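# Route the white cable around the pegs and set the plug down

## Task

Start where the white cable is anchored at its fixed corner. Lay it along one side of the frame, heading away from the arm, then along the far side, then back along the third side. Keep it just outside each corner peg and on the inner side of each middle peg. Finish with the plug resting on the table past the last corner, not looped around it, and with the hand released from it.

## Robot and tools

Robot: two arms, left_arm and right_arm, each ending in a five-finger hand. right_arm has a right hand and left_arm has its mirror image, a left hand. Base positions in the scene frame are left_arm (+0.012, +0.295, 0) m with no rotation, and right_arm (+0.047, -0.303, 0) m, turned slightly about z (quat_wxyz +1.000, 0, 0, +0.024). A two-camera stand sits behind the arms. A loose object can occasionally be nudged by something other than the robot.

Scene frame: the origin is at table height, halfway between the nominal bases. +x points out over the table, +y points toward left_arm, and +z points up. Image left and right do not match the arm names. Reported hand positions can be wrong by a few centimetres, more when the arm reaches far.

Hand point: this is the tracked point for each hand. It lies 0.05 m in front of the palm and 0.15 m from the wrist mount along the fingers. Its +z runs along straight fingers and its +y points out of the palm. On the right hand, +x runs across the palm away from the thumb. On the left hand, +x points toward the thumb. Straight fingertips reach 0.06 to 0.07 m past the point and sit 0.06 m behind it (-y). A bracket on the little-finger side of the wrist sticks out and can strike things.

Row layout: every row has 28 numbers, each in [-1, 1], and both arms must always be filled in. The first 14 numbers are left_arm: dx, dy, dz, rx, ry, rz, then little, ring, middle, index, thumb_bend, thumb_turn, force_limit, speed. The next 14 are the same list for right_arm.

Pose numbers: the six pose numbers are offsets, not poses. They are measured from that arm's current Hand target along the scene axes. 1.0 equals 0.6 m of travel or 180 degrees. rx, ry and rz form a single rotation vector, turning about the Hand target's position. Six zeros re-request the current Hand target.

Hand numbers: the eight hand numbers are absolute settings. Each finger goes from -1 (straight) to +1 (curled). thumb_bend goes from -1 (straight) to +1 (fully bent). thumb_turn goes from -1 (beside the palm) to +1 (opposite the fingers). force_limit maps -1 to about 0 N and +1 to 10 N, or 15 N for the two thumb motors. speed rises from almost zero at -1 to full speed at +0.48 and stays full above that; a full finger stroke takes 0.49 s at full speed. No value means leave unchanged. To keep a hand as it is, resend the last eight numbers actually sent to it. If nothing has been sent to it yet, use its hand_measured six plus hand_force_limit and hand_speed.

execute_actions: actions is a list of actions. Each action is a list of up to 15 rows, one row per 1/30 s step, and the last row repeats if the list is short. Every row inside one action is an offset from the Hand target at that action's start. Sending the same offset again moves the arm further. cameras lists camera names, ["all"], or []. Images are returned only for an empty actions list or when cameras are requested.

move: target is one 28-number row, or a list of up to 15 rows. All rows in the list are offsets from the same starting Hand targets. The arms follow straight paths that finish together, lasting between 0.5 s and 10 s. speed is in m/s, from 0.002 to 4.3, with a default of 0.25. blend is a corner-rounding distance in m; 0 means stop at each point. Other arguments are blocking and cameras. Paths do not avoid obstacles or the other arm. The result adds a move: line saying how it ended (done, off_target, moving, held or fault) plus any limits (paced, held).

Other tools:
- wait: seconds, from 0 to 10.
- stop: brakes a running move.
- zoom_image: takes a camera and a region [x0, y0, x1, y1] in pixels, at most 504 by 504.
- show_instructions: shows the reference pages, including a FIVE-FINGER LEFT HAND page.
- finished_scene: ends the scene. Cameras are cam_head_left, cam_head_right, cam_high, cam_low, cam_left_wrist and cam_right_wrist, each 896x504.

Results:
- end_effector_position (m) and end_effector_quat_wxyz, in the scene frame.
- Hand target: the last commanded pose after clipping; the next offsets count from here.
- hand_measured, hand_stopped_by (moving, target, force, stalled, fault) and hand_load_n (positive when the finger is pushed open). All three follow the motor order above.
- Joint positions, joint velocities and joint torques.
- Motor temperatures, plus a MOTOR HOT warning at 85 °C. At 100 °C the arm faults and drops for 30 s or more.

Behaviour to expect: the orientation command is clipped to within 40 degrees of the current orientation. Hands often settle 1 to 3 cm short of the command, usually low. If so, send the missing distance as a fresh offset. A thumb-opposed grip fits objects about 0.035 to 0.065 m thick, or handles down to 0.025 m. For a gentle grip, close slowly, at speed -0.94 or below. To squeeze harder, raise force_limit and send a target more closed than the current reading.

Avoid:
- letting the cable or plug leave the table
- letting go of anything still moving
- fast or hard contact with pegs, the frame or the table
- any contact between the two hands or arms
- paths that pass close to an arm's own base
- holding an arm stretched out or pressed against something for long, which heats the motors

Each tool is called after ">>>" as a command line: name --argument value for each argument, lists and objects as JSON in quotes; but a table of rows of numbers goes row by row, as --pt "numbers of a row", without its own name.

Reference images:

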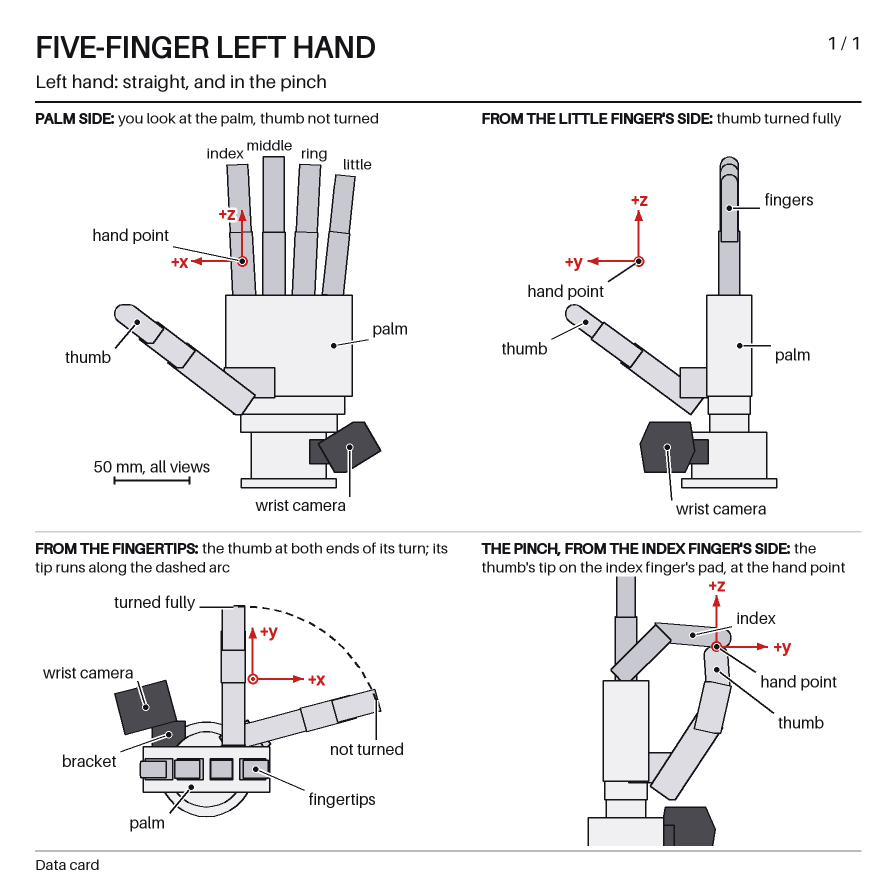

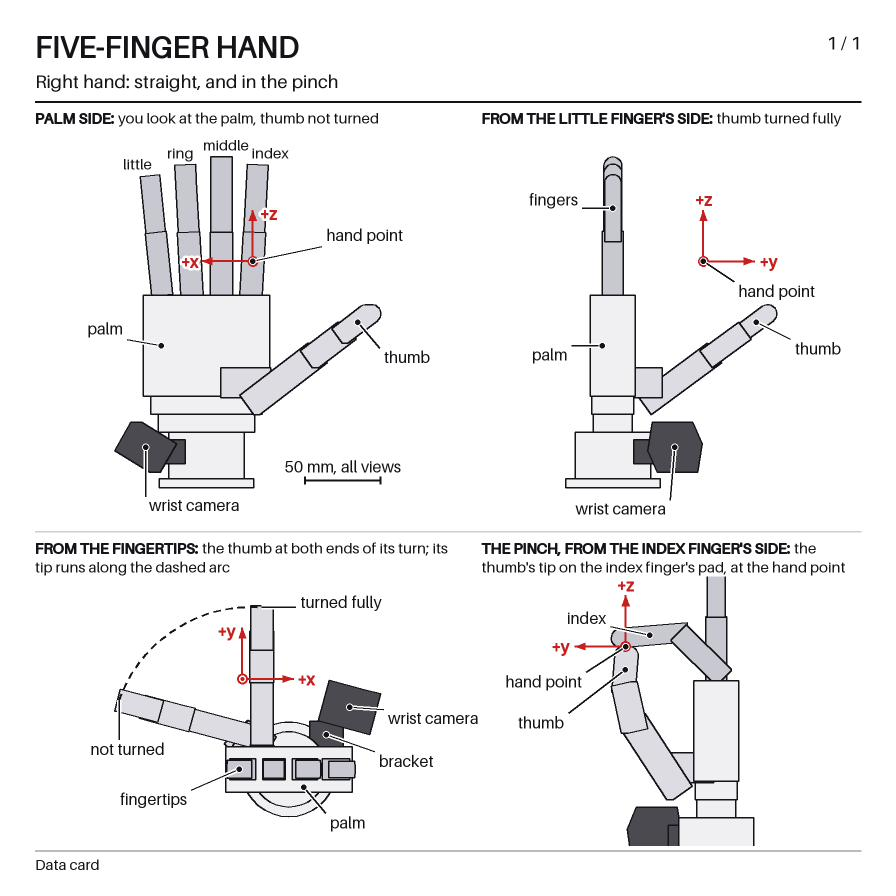

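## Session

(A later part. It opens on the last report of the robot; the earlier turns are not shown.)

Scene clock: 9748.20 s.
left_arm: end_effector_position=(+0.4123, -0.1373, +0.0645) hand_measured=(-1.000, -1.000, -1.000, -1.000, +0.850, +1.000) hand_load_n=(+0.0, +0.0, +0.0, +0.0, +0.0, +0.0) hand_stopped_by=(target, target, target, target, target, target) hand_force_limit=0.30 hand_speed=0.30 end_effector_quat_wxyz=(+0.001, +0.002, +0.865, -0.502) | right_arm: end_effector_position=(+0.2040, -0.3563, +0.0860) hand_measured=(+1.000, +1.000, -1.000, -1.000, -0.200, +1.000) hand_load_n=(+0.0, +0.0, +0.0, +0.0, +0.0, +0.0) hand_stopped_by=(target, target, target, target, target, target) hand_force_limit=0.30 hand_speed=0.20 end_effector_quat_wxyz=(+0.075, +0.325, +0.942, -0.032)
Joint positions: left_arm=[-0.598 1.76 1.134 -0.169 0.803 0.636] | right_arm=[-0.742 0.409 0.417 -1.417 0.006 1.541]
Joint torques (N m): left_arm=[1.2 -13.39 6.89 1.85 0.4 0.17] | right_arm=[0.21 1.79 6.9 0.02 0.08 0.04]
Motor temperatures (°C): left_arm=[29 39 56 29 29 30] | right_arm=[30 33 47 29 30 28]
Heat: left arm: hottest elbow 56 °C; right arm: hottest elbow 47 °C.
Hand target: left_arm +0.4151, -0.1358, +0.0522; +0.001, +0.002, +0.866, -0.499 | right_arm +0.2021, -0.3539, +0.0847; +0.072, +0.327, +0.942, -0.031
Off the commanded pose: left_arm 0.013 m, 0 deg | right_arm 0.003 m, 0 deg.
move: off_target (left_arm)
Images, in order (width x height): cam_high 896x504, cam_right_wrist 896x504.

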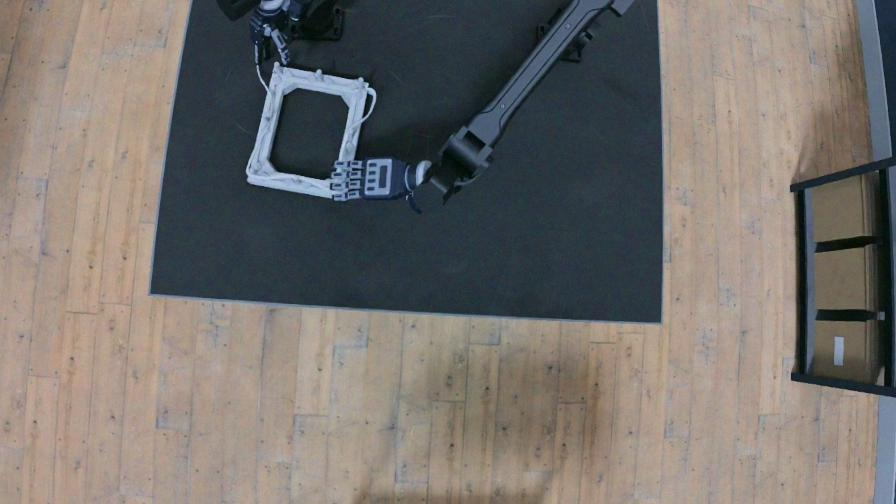

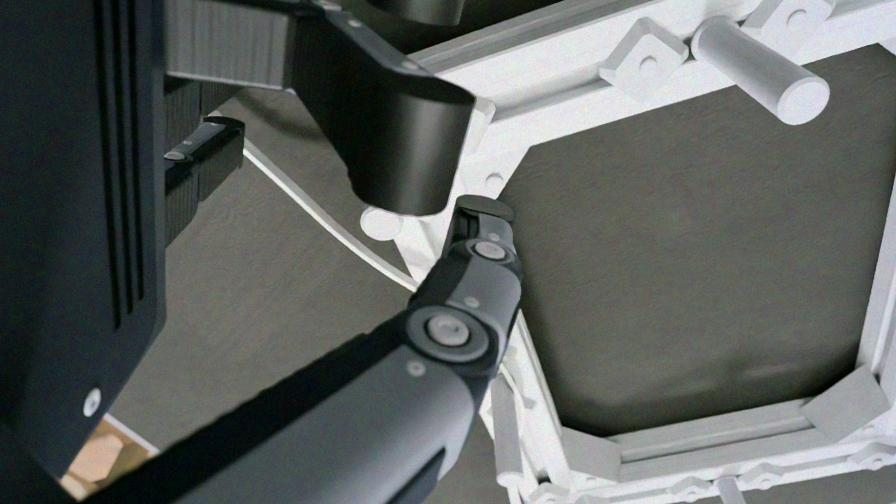

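>>> move --pt "0 0 0 0 0 0 -1 -1 -1 -1 0.85 1 0.3 0.3 0 0 0.045 0 0 0 1 1 -1 -1 -0.2 1 0.3 0.2" --pt "0 0 0 0 0 0 -1 -1 -1 -1 0.85 1 0.3 0.3 0 -0.088 0.045 0 0 0 1 1 -1 -1 -0.2 1 0.3 0.2" --speed 0.08 --cameras '["cam_high"]'

>>> zoom_image --camera "cam_high" --region '[220, 0, 320, 100]'

Scene clock: 9786.03 s.
left_arm: end_effector_position=(+0.4123, -0.1373, +0.0645) hand_measured=(-1.000, -1.000, -1.000, -1.000, +0.850, +1.000) hand_load_n=(+0.0, +0.0, +0.0, +0.0, +0.0, +0.0) hand_stopped_by=(target, target, target, target, target, target) hand_force_limit=0.30 hand_speed=0.30 end_effector_quat_wxyz=(+0.001, +0.002, +0.865, -0.502) | right_arm: end_effector_position=(+0.1946, -0.3936, +0.0942) hand_measured=(+1.000, +1.000, -1.000, -1.000, -0.200, +1.000) hand_load_n=(+0.0, +0.5, +0.0, +0.0, +0.0, +0.0) hand_stopped_by=(target, target, target, target, target, target) hand_force_limit=0.30 hand_speed=0.20 end_effector_quat_wxyz=(+0.053, +0.329, +0.943, -0.018)
Joint positions: left_arm=[-0.598 1.76 1.134 -0.169 0.803 0.636] | right_arm=[-1.035 0.563 0.477 -1.378 -0.036 1.258]
Joint torques (N m): left_arm=[1.2 -13.33 6.9 1.85 0.4 0.17] | right_arm=[-0.62 1.85 9.87 1.18 -0.18 -0.11]
Motor temperatures (°C): left_arm=[29 39 56 29 29 30] | right_arm=[30 32 47 29 30 28]
Heat: left arm: hottest elbow 56 °C; right arm: hottest elbow 47 °C.
Hand target: left_arm +0.4151, -0.1358, +0.0522; +0.001, +0.002, +0.866, -0.499 | right_arm +0.2021, -0.4066, +0.1116; +0.072, +0.327, +0.942, -0.031
Off the commanded pose: left_arm 0.013 m, 0 deg | right_arm 0.023 m, 3 deg.
move: off_target (left_arm, right_arm)
Images, in order (width x height): cam_high 896x504.

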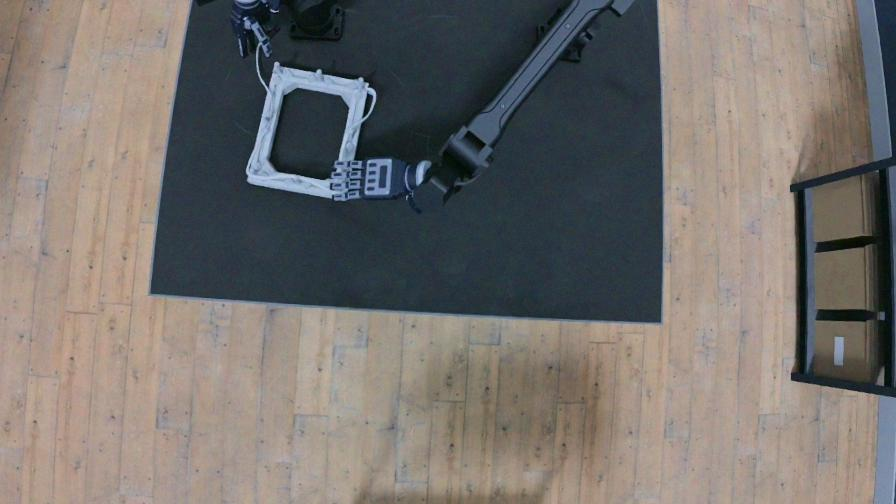

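Scaled by 5.040 from the camera's 896x504 image, which has a finer 1280x720 frame.

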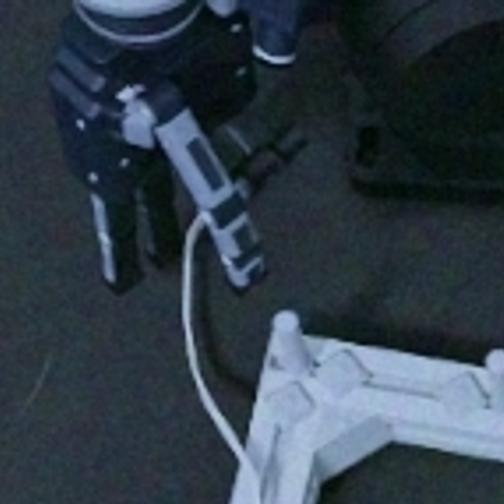

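>>> wait --seconds 0 --cameras '["cam_right_wrist","cam_head_left","cam_head_right"]'

>>> zoom_image --camera "cam_head_right" --region '[520, 280, 660, 380]'

>>> zoom_image --camera "cam_high" --region '[230, 25, 280, 75]'

Scene clock: 9792.60 s.
left_arm: end_effector_position=(+0.4123, -0.1373, +0.0645) hand_measured=(-1.000, -1.000, -1.000, -1.000, +0.850, +1.000) hand_load_n=(+0.0, +0.0, +0.0, +0.0, +0.0, +0.0) hand_stopped_by=(target, target, target, target, target, target) hand_force_limit=0.30 hand_speed=0.30 end_effector_quat_wxyz=(+0.001, +0.002, +0.865, -0.502) | right_arm: end_effector_position=(+0.1946, -0.3935, +0.0942) hand_measured=(+1.000, +1.000, -1.000, -1.000, -0.200, +1.000) hand_load_n=(+0.0, +0.0, +0.0, +0.0, +0.0, +0.0) hand_stopped_by=(target, target, target, target, target, target) hand_force_limit=0.30 hand_speed=0.20 end_effector_quat_wxyz=(+0.053, +0.329, +0.943, -0.018)
Joint positions: left_arm=[-0.598 1.76 1.134 -0.169 0.803 0.636] | right_arm=[-1.035 0.563 0.477 -1.378 -0.036 1.258]
Joint torques (N m): left_arm=[1.2 -13.33 6.89 1.85 0.4 0.17] | right_arm=[-1.79 1.55 10.15 1.17 -0.16 -0.22]
Motor temperatures (°C): left_arm=[29 39 56 29 29 30] | right_arm=[30 32 48 29 30 28]
Heat: left arm: hottest elbow 56 °C; right arm: hottest elbow 48 °C.
Hand target: left_arm +0.4151, -0.1358, +0.0522; +0.001, +0.002, +0.866, -0.499 | right_arm +0.2021, -0.4067, +0.1116; +0.072, +0.327, +0.942, -0.031
Off the commanded pose: left_arm 0.013 m, 0 deg | right_arm 0.023 m, 3 deg.
Images, in order (width x height): cam_head_left 896x504, cam_head_right 896x504, cam_right_wrist 896x504.

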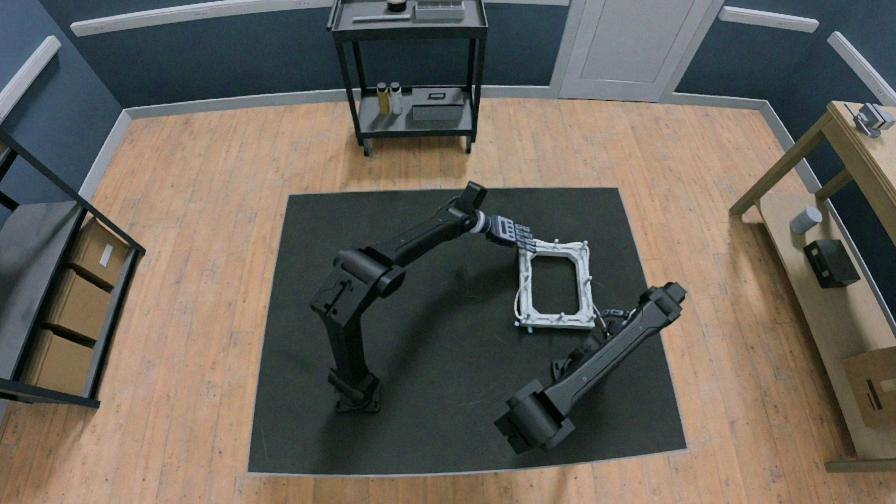

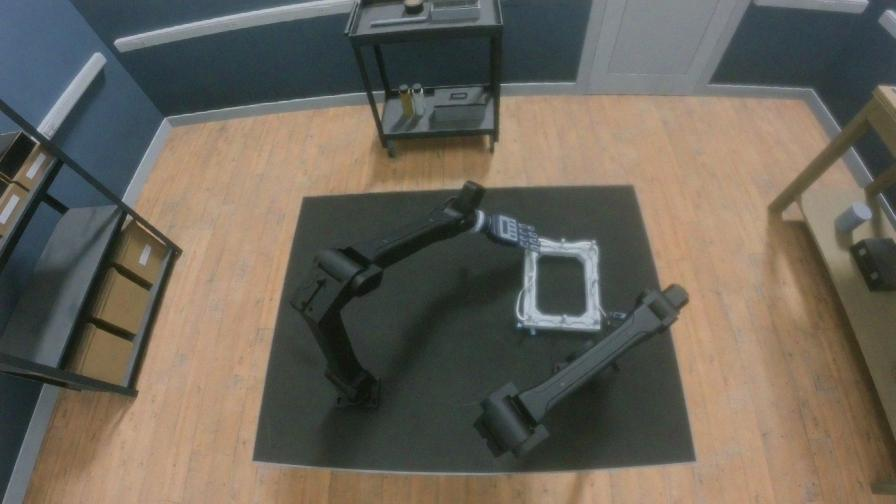

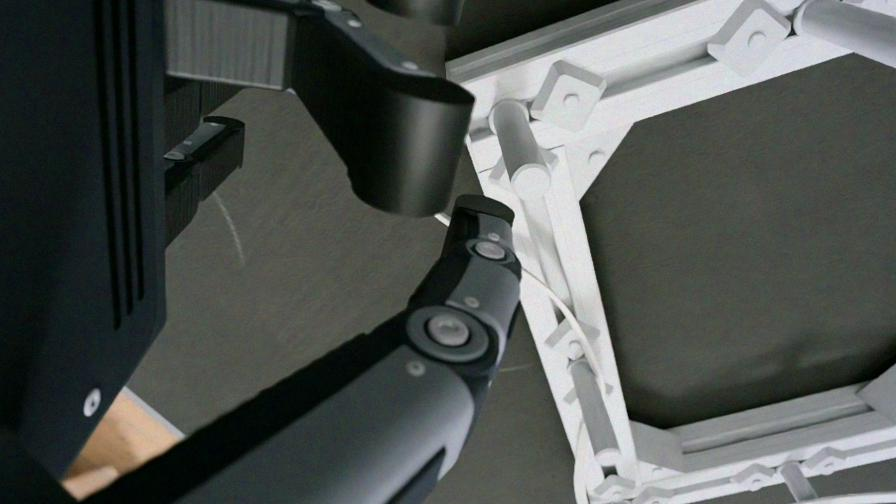

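Scaled by 3.600 from the camera's 896x504 image, which has a finer 1280x720 frame.

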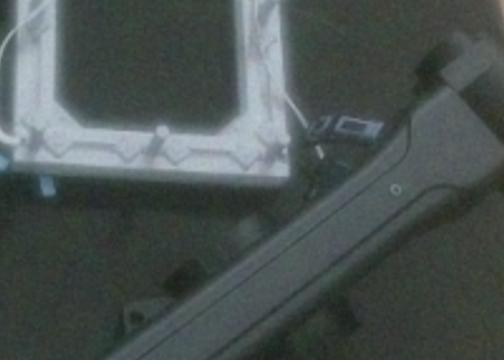

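This scene's latest camera images include none from cam_high. They are from: cam_head_left, cam_head_right, cam_right_wrist. cam_high's image comes with the result of a call that names it in "cameras".

>>> wait --seconds 0 --cameras '["cam_high","cam_low"]'

>>> zoom_image --camera "cam_high" --region '[225, 20, 285, 80]'

>>> zoom_image --camera "cam_low" --region '[350, 220, 430, 300]'

Scene clock: 9797.93 s.
left_arm: end_effector_position=(+0.4123, -0.1373, +0.0645) hand_measured=(-1.000, -1.000, -1.000, -1.000, +0.850, +1.000) hand_load_n=(+0.0, +0.0, +0.0, +0.0, +0.0, +0.0) hand_stopped_by=(target, target, target, target, target, target) hand_force_limit=0.30 hand_speed=0.30 end_effector_quat_wxyz=(+0.001, +0.002, +0.865, -0.502) | right_arm: end_effector_position=(+0.1946, -0.3935, +0.0942) hand_measured=(+1.000, +1.000, -1.000, -1.000, -0.200, +1.000) hand_load_n=(+0.0, +0.5, +0.0, +0.0, +0.0, +0.0) hand_stopped_by=(target, target, target, target, target, target) hand_force_limit=0.30 hand_speed=0.20 end_effector_quat_wxyz=(+0.053, +0.329, +0.943, -0.018)
Joint positions: left_arm=[-0.598 1.76 1.134 -0.169 0.803 0.636] | right_arm=[-1.035 0.563 0.477 -1.378 -0.036 1.258]
Joint torques (N m): left_arm=[1.2 -13.33 6.89 1.85 0.4 0.17] | right_arm=[-1.32 0.97 10.06 0.77 -0.22 -0.19]
Motor temperatures (°C): left_arm=[29 39 56 29 29 30] | right_arm=[30 32 48 29 30 28]
Heat: left arm: hottest elbow 56 °C; right arm: hottest elbow 48 °C.
Hand target: left_arm +0.4151, -0.1358, +0.0522; +0.001, +0.002, +0.866, -0.499 | right_arm +0.2021, -0.4067, +0.1116; +0.072, +0.327, +0.942, -0.031
Off the commanded pose: left_arm 0.013 m, 0 deg | right_arm 0.023 m, 3 deg.
Images, in order (width x height): cam_high 896x504, cam_low 896x504.

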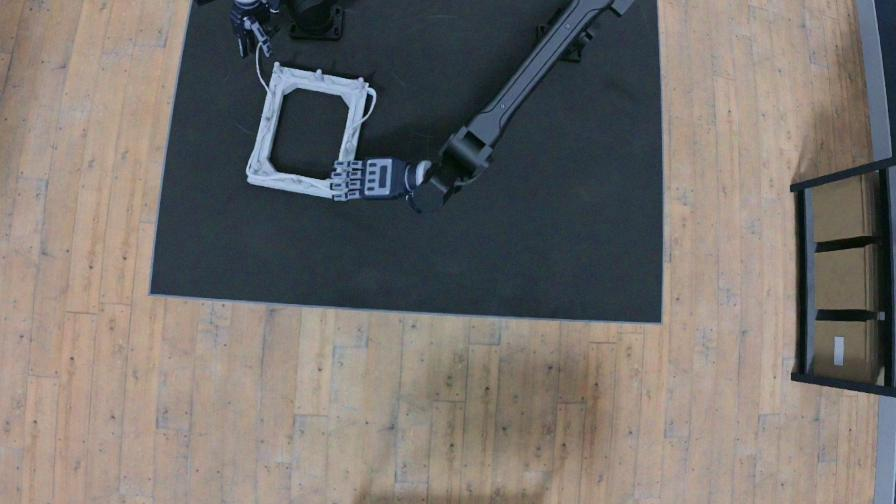

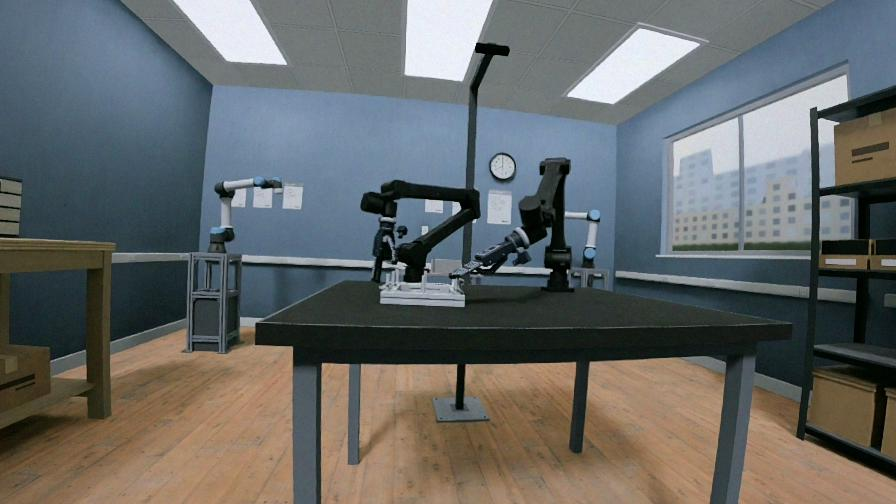

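Scaled by 8.400 from the camera's 896x504 image, which has a finer 1280x720 frame.

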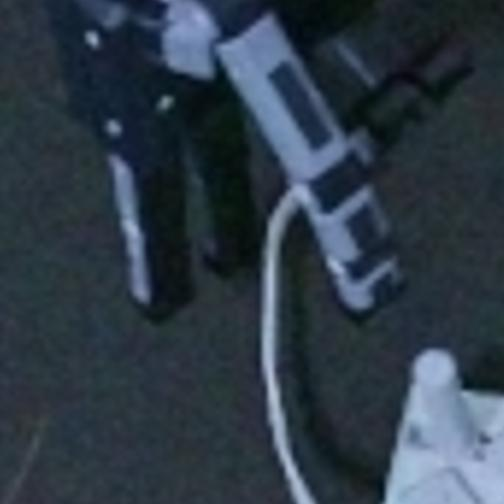

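Scaled by 6.300 from the camera's 896x504 image, which has a finer 1280x720 frame.

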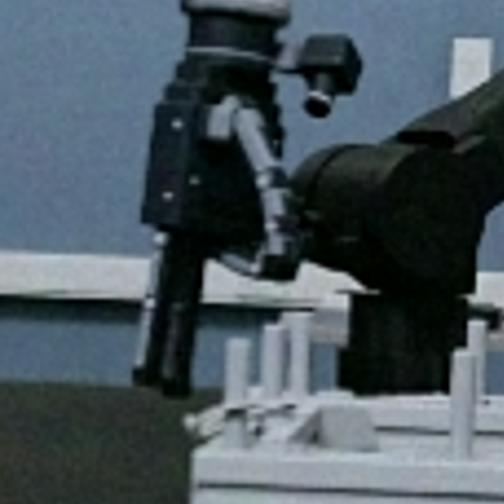

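>>> move --target '[0,0,0,0,0,0,-1,-1,-1,-1,0.85,1,0.3,0.3,0,0,0.01,0,0,0,1,1,-1,-1,-0.2,1,0.3,0.2]' --speed 0.08 --cameras '["cam_high","cam_right_wrist"]'

>>> zoom_image --camera "cam_high" --region '[225, 20, 285, 80]'

Scene clock: 9808.63 s.
left_arm: end_effector_position=(+0.4123, -0.1373, +0.0645) hand_measured=(-1.000, -1.000, -1.000, -1.000, +0.850, +1.000) hand_load_n=(+0.0, +0.0, +0.0, +0.0, +0.0, +0.0) hand_stopped_by=(target, target, target, target, target, target) hand_force_limit=0.30 hand_speed=0.30 end_effector_quat_wxyz=(+0.001, +0.002, +0.865, -0.502) | right_arm: end_effector_position=(+0.1971, -0.3972, +0.1007) hand_measured=(+1.000, +1.000, -1.000, -1.000, -0.200, +1.000) hand_load_n=(+0.0, +0.5, +0.0, +0.0, +0.0, +0.0) hand_stopped_by=(target, target, target, target, target, target) hand_force_limit=0.30 hand_speed=0.20 end_effector_quat_wxyz=(+0.059, +0.329, +0.942, -0.022)
Joint positions: left_arm=[-0.598 1.76 1.134 -0.169 0.803 0.636] | right_arm=[-1.035 0.563 0.492 -1.378 -0.036 1.258]
Joint torques (N m): left_arm=[1.14 -13.33 6.89 1.84 0.4 0.17] | right_arm=[-0.5 1.49 9.84 0.47 -0.22 -0.21]
Motor temperatures (°C): left_arm=[29 39 56 29 29 30] | right_arm=[30 32 49 29 30 28]
Heat: left arm: hottest elbow 56 °C; right arm: hottest elbow 49 °C.
Hand target: left_arm +0.4151, -0.1358, +0.0522; +0.001, +0.002, +0.866, -0.499 | right_arm +0.2021, -0.4067, +0.1177; +0.072, +0.327, +0.942, -0.031
Off the commanded pose: left_arm 0.013 m, 0 deg | right_arm 0.020 m, 2 deg.
move: off_target (left_arm, right_arm)
Images, in order (width x height): cam_high 896x504, cam_right_wrist 896x504.

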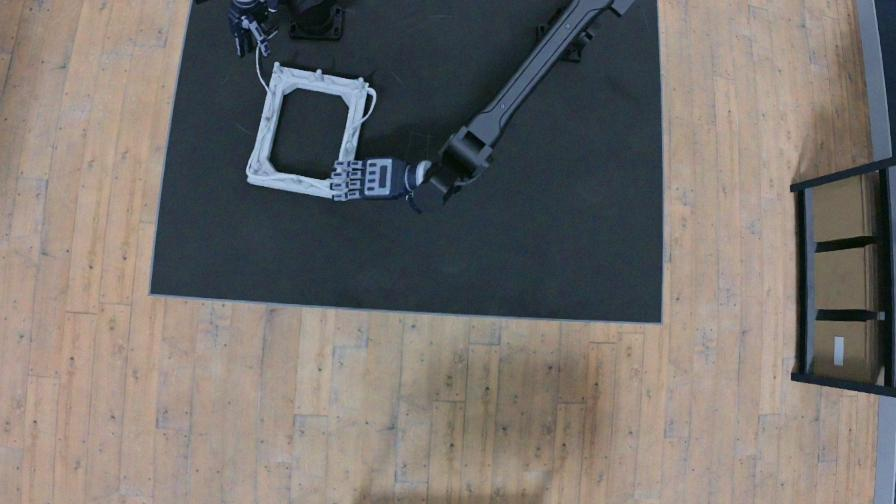

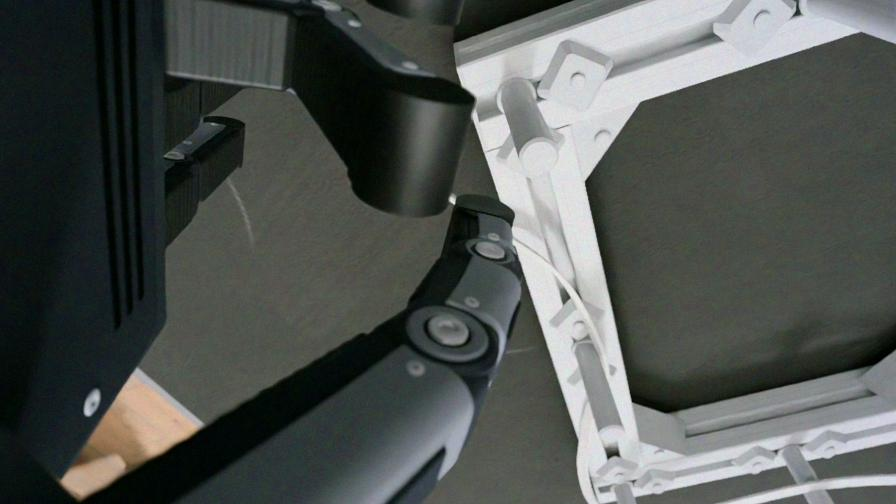

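Scaled by 8.400 from the camera's 896x504 image, which has a finer 1280x720 frame.

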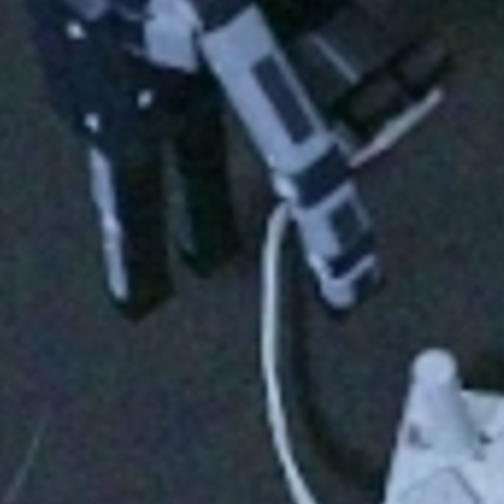

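>>> move --pt "0 0 0 0 0 0 -1 -1 -1 -1 0.85 1 0.3 0.3 0 0 0.08 0 0 0 1 1 -1 -1 -0.2 1 0.3 0.2" --pt "0 0 0 0 0 0 -1 -1 -1 -1 0.85 1 0.3 0.3 0.03 -0.1 0.08 0 0 0 1 1 -1 -1 -0.2 1 0.3 0.2" --speed 0.1 --cameras '["cam_high","cam_right_wrist"]'

>>> zoom_image --camera "cam_high" --region '[225, 20, 285, 80]'

Scene clock: 9821.67 s.
left_arm: end_effector_position=(+0.4123, -0.1373, +0.0645) hand_measured=(-1.000, -1.000, -1.000, -1.000, +0.850, +1.000) hand_load_n=(+0.0, +0.0, -0.5, -0.5, +0.5, +0.0) hand_stopped_by=(target, target, target, target, target, target) hand_force_limit=0.30 hand_speed=0.30 end_effector_quat_wxyz=(+0.001, +0.002, +0.865, -0.502) | right_arm: end_effector_position=(+0.2140, -0.4524, +0.1491) hand_measured=(+1.000, +1.000, -1.000, -1.000, -0.200, +1.000) hand_load_n=(+0.0, +0.0, +0.0, +0.0, +0.0, -0.5) hand_stopped_by=(target, target, target, target, target, target) hand_force_limit=0.30 hand_speed=0.20 end_effector_quat_wxyz=(+0.054, +0.330, +0.942, -0.016)
Joint positions: left_arm=[-0.598 1.76 1.134 -0.169 0.803 0.636] | right_arm=[-1.126 0.775 0.69 -1.385 -0.05 1.168]
Joint torques (N m): left_arm=[1.2 -13.33 6.89 1.85 0.4 0.17] | right_arm=[-0.44 -1.2 9.88 0.96 -0.19 -0.16]
Motor temperatures (°C): left_arm=[29 39 56 29 29 30] | right_arm=[30 32 51 29 30 28]
Heat: left arm: hottest elbow 56 °C; right arm: hottest elbow 51 °C.
Hand target: left_arm +0.4151, -0.1358, +0.0522; +0.001, +0.002, +0.866, -0.499 | right_arm +0.2201, -0.4667, +0.1657; +0.072, +0.327, +0.942, -0.031
Off the commanded pose: left_arm 0.013 m, 0 deg | right_arm 0.023 m, 3 deg.
move: off_target (left_arm, right_arm)
Images, in order (width x height): cam_high 896x504, cam_right_wrist 896x504.

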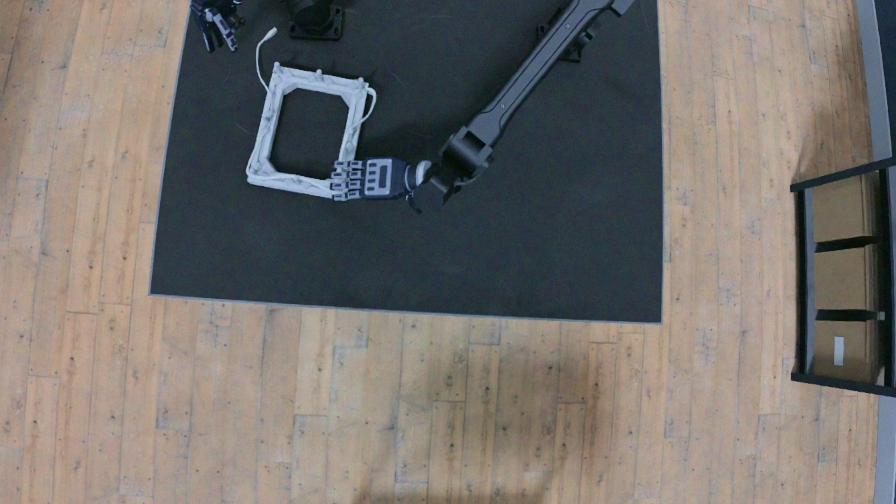

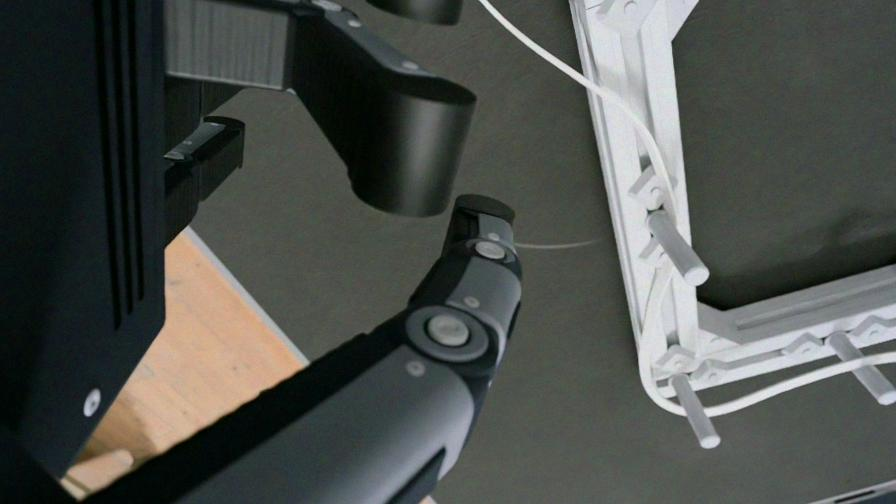

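Scaled by 8.400 from the camera's 896x504 image, which has a finer 1280x720 frame.

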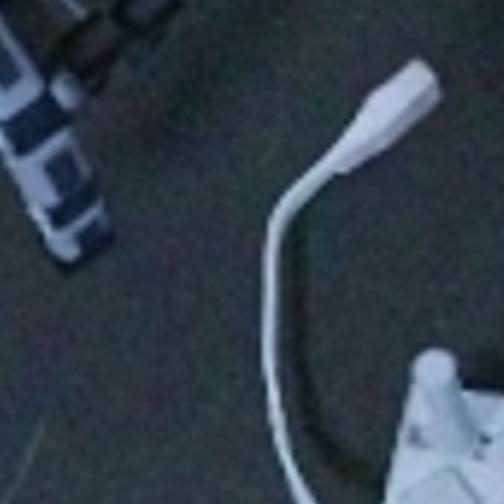

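>>> move --pt "0 0 0 0 0 0 -1 -1 -1 -1 0.85 1 0.3 0.3 -0.03 0.03 -0.09 0 0 0 1 1 -1 -1 -0.2 1 0.3 0.2" --pt "0 0 0 0 0 0 -1 -1 -1 -1 0.85 1 0.3 0.3 -0.03 0.05 -0.145 0 0 0 1 1 -1 -1 -0.2 1 0.3 0.2" --speed 0.08 --cameras '["cam_high","cam_right_wrist"]'

>>> zoom_image --camera "cam_high" --region '[225, 20, 285, 80]'

Scene clock: 9835.00 s.
left_arm: end_effector_position=(+0.4123, -0.1373, +0.0645) hand_measured=(-1.000, -1.000, -1.000, -1.000, +0.850, +1.000) hand_load_n=(+0.0, +0.0, -0.5, +0.0, +0.0, +0.0) hand_stopped_by=(target, target, target, target, target, target) hand_force_limit=0.30 hand_speed=0.30 end_effector_quat_wxyz=(+0.001, +0.002, +0.865, -0.502) | right_arm: end_effector_position=(+0.1999, -0.4354, +0.0790) hand_measured=(+1.000, +1.000, -1.000, -1.000, -0.200, +1.000) hand_load_n=(+0.0, +0.0, +0.0, +0.0, +0.0, +0.0) hand_stopped_by=(target, target, target, target, target, target) hand_force_limit=0.30 hand_speed=0.20 end_effector_quat_wxyz=(+0.068, +0.325, +0.943, -0.027)
Joint positions: left_arm=[-0.598 1.76 1.134 -0.169 0.803 0.636] | right_arm=[-1.157 0.706 0.475 -1.205 -0.057 1.131]
Joint torques (N m): left_arm=[1.2 -13.33 6.89 1.85 0.4 0.17] | right_arm=[1.08 -1.32 6.5 1.03 -0.03 0]
Motor temperatures (°C): left_arm=[29 39 56 29 29 30] | right_arm=[30 32 52 29 30 28]
Heat: left arm: hottest elbow 56 °C; right arm: hottest elbow 52 °C.
Hand target: left_arm +0.4151, -0.1358, +0.0522; +0.001, +0.002, +0.866, -0.499 | right_arm +0.2022, -0.4367, +0.0787; +0.072, +0.327, +0.942, -0.031
Off the commanded pose: left_arm 0.013 m, 0 deg | right_arm 0.003 m, 1 deg.
move: off_target (left_arm)
Images, in order (width x height): cam_high 896x504, cam_right_wrist 896x504.

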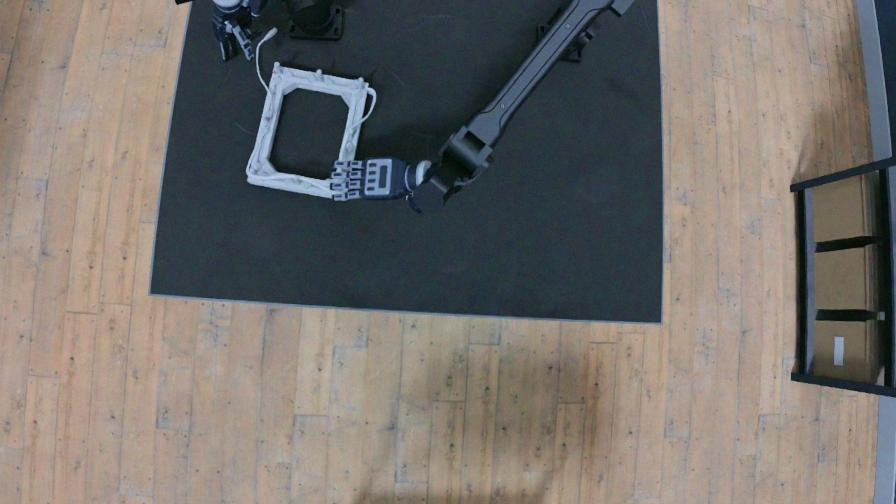

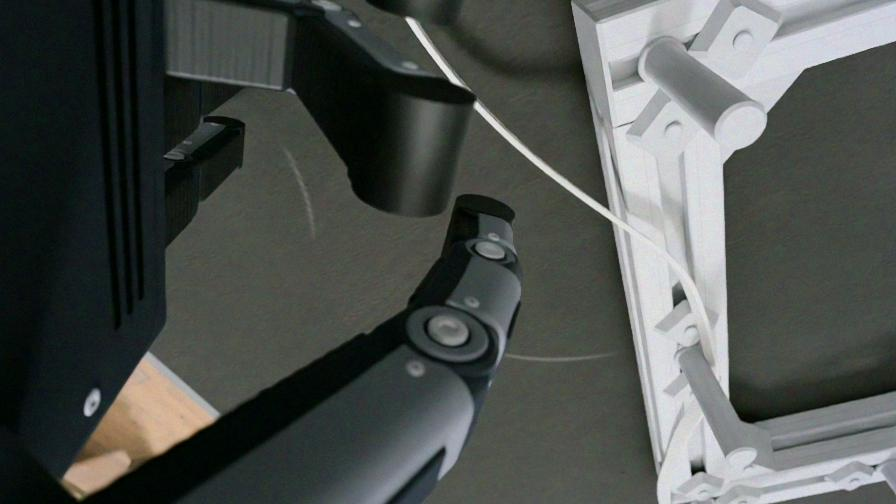

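Scaled by 8.400 from the camera's 896x504 image, which has a finer 1280x720 frame.

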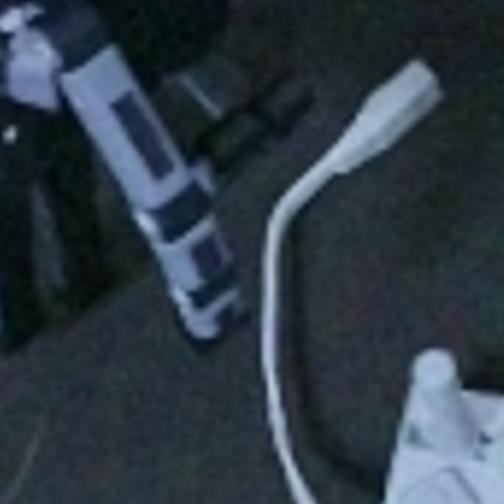

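>>> move --target '[0,0,0,0,0,0,-1,-1,-1,-1,0.85,1,0.3,0.3,0,0.02,-0.017,0,0,0,1,1,-1,-1,-0.2,1,0.3,0.2]' --speed 0.04 --cameras '[]'

Scene clock: 9843.50 s.
left_arm: end_effector_position=(+0.4123, -0.1373, +0.0645) hand_measured=(-1.000, -1.000, -1.000, -1.000, +0.850, +1.000) hand_load_n=(+0.0, +0.0, +0.0, +0.0, +0.0, +0.0) hand_stopped_by=(target, target, target, target, target, target) hand_force_limit=0.30 hand_speed=0.30 end_effector_quat_wxyz=(+0.001, +0.002, +0.865, -0.502) | right_arm: end_effector_position=(+0.2004, -0.4266, +0.0716) hand_measured=(+1.000, +1.000, -1.000, -1.000, -0.200, +1.000) hand_load_n=(+0.0, +0.0, +0.0, +0.0, +0.0, +0.0) hand_stopped_by=(target, target, target, target, target, target) hand_force_limit=0.30 hand_speed=0.20 end_effector_quat_wxyz=(+0.070, +0.326, +0.942, -0.032)
Joint positions: left_arm=[-0.598 1.76 1.134 -0.169 0.803 0.636] | right_arm=[-1.123 0.668 0.442 -1.198 -0.047 1.166]
Joint torques (N m): left_arm=[1.2 -13.33 6.89 1.84 0.4 0.17] | right_arm=[0.91 -0.44 6.2 1.21 -0.23 0.09]
Motor temperatures (°C): left_arm=[29 39 56 29 29 30] | right_arm=[30 32 51 29 30 28]
Heat: left arm: hottest elbow 56 °C; right arm: hottest elbow 51 °C.
Hand target: left_arm +0.4151, -0.1358, +0.0522; +0.001, +0.002, +0.866, -0.499 | right_arm +0.2021, -0.4246, +0.0684; +0.072, +0.327, +0.942, -0.031
Off the commanded pose: left_arm 0.013 m, 0 deg | right_arm 0.004 m, 0 deg.
move: off_target (left_arm)
No camera images: "cameras" was empty.

>>> move --target '[0,0,0,0,0,0,-1,-1,-1,-1,0.85,1,0.3,0.3,0,0.065,0,0,0,0,1,1,-1,-1,-0.2,1,0.3,0.2]' --speed 0.05 --cameras '["cam_high","cam_right_wrist"]'

>>> zoom_image --camera "cam_high" --region '[225, 20, 285, 80]'

Scene clock: 9849.60 s.
left_arm: end_effector_position=(+0.4123, -0.1373, +0.0645) hand_measured=(-1.000, -1.000, -1.000, -1.000, +0.850, +1.000) hand_load_n=(+0.0, +0.0, -0.5, +0.0, +0.0, +0.0) hand_stopped_by=(target, target, target, target, target, target) hand_force_limit=0.30 hand_speed=0.30 end_effector_quat_wxyz=(+0.001, +0.002, +0.865, -0.502) | right_arm: end_effector_position=(+0.2045, -0.3919, +0.0719) hand_measured=(+1.000, +1.000, -1.000, -1.000, -0.200, +1.000) hand_load_n=(+0.0, +0.0, +0.0, +0.0, -0.5, +0.5) hand_stopped_by=(target, target, target, target, target, target) hand_force_limit=0.30 hand_speed=0.20 end_effector_quat_wxyz=(+0.079, +0.327, +0.941, -0.037)
Joint positions: left_arm=[-0.598 1.76 1.134 -0.169 0.803 0.636] | right_arm=[-0.958 0.52 0.4 -1.278 -0.023 1.332]
Joint torques (N m): left_arm=[1.2 -13.33 6.89 1.85 0.4 0.17] | right_arm=[0.73 0.62 6.65 -0.08 -0.03 0.04]
Motor temperatures (°C): left_arm=[29 39 56 29 29 30] | right_arm=[30 32 51 29 30 28]
Heat: left arm: hottest elbow 56 °C; right arm: hottest elbow 51 °C.
Hand target: left_arm +0.4151, -0.1358, +0.0522; +0.001, +0.002, +0.866, -0.499 | right_arm +0.2020, -0.3856, +0.0684; +0.072, +0.327, +0.942, -0.031
Off the commanded pose: left_arm 0.013 m, 0 deg | right_arm 0.008 m, 1 deg.
move: off_target (left_arm)
Images, in order (width x height): cam_high 896x504, cam_right_wrist 896x504.

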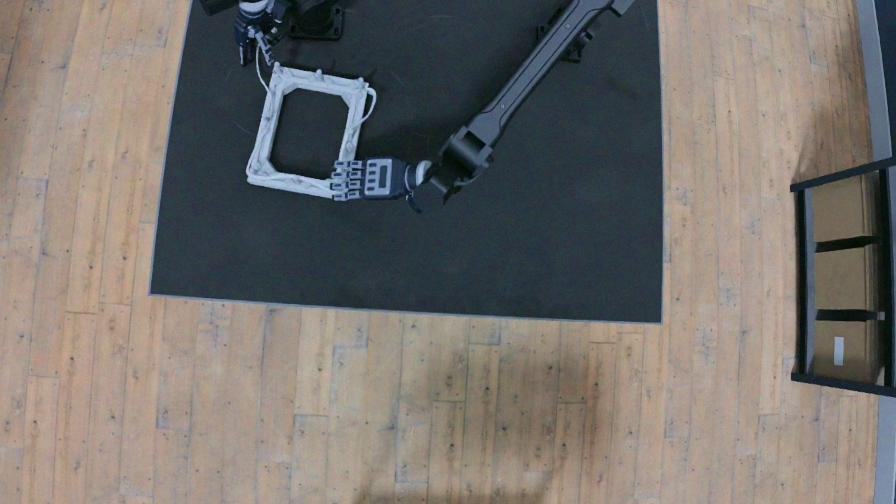

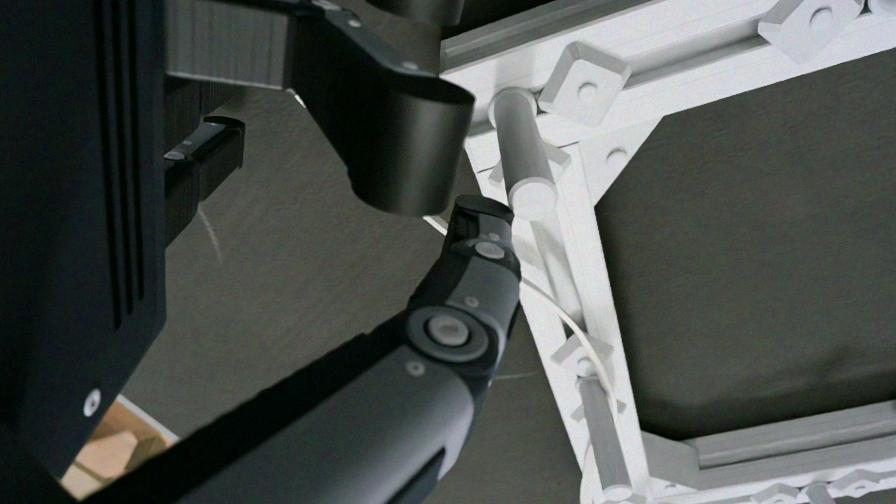

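Scaled by 8.400 from the camera's 896x504 image, which has a finer 1280x720 frame.

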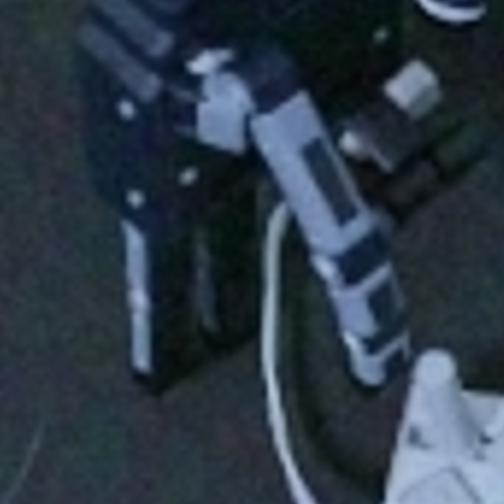

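>>> move --pt "0 0 0 0 0 0 -1 -1 -1 -1 0.85 1 0.3 0.3 0 0 0 0 0 0 1 1 -1 -1 -1 1 0.3 0.2" --pt "0 0 0 0 0 0 -1 -1 -1 -1 0.85 1 0.3 0.3 0 0.04 0 0 0 0 1 1 -1 -1 -1 1 0.3 0.2" --speed 0.05 --cameras '["cam_high","cam_right_wrist"]'

>>> zoom_image --camera "cam_high" --region '[225, 20, 285, 80]'

Scene clock: 9862.43 s.
left_arm: end_effector_position=(+0.4123, -0.1373, +0.0645) hand_measured=(-1.000, -1.000, -1.000, -1.000, +0.850, +1.000) hand_load_n=(+0.0, +0.0, +0.0, +0.0, +0.0, +0.0) hand_stopped_by=(target, target, target, target, target, target) hand_force_limit=0.30 hand_speed=0.30 end_effector_quat_wxyz=(+0.001, +0.002, +0.865, -0.502) | right_arm: end_effector_position=(+0.2052, -0.3663, +0.0720) hand_measured=(+1.000, +1.000, -1.000, -1.000, -1.000, +1.000) hand_load_n=(+0.0, +0.0, +0.0, +0.0, -0.5, +0.0) hand_stopped_by=(target, target, target, target, target, target) hand_force_limit=0.30 hand_speed=0.20 end_effector_quat_wxyz=(+0.079, +0.325, +0.942, -0.035)
Joint positions: left_arm=[-0.598 1.76 1.134 -0.169 0.803 0.636] | right_arm=[-0.804 0.433 0.383 -1.348 -0.001 1.48]
Joint torques (N m): left_arm=[1.2 -13.39 6.89 1.85 0.4 0.17] | right_arm=[1.26 0.79 6.45 -0.02 -0.11 0.03]
Motor temperatures (°C): left_arm=[29 39 56 29 29 30] | right_arm=[30 32 50 29 30 28]
Heat: left arm: hottest elbow 56 °C; right arm: hottest elbow 50 °C.
Hand target: left_arm +0.4151, -0.1358, +0.0522; +0.001, +0.002, +0.866, -0.499 | right_arm +0.2021, -0.3616, +0.0684; +0.072, +0.327, +0.942, -0.031
Off the commanded pose: left_arm 0.013 m, 0 deg | right_arm 0.007 m, 1 deg.
move: off_target (left_arm)
Images, in order (width x height): cam_high 896x504, cam_right_wrist 896x504.

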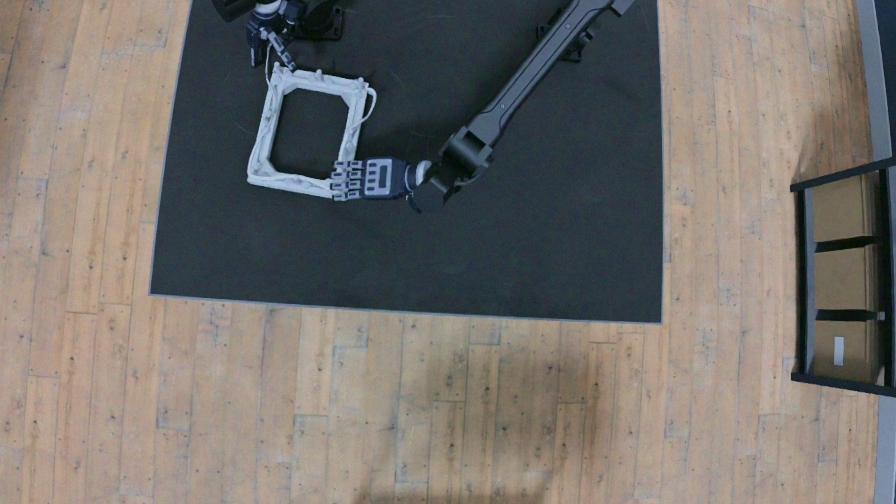

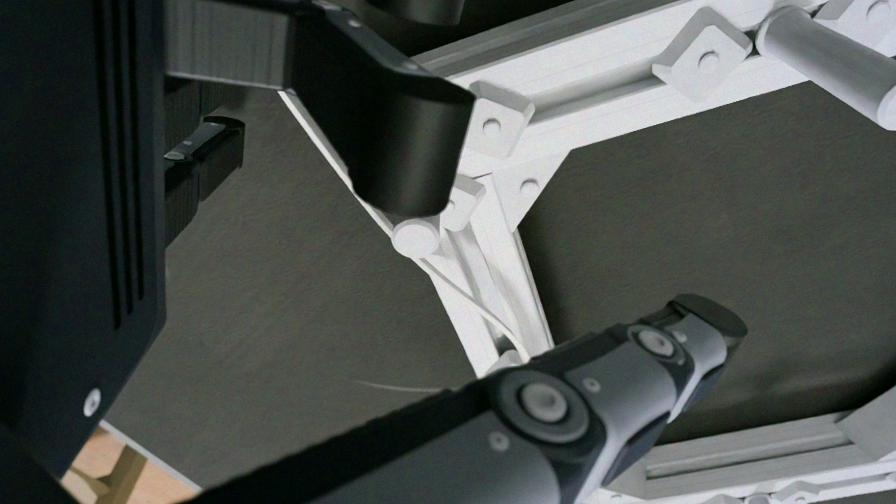

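Scaled by 8.400 from the camera's 896x504 image, which has a finer 1280x720 frame.

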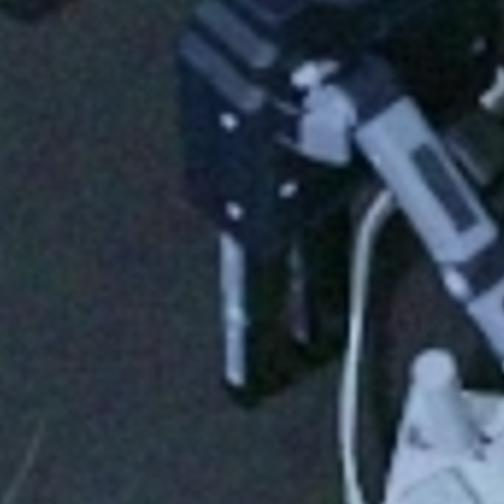

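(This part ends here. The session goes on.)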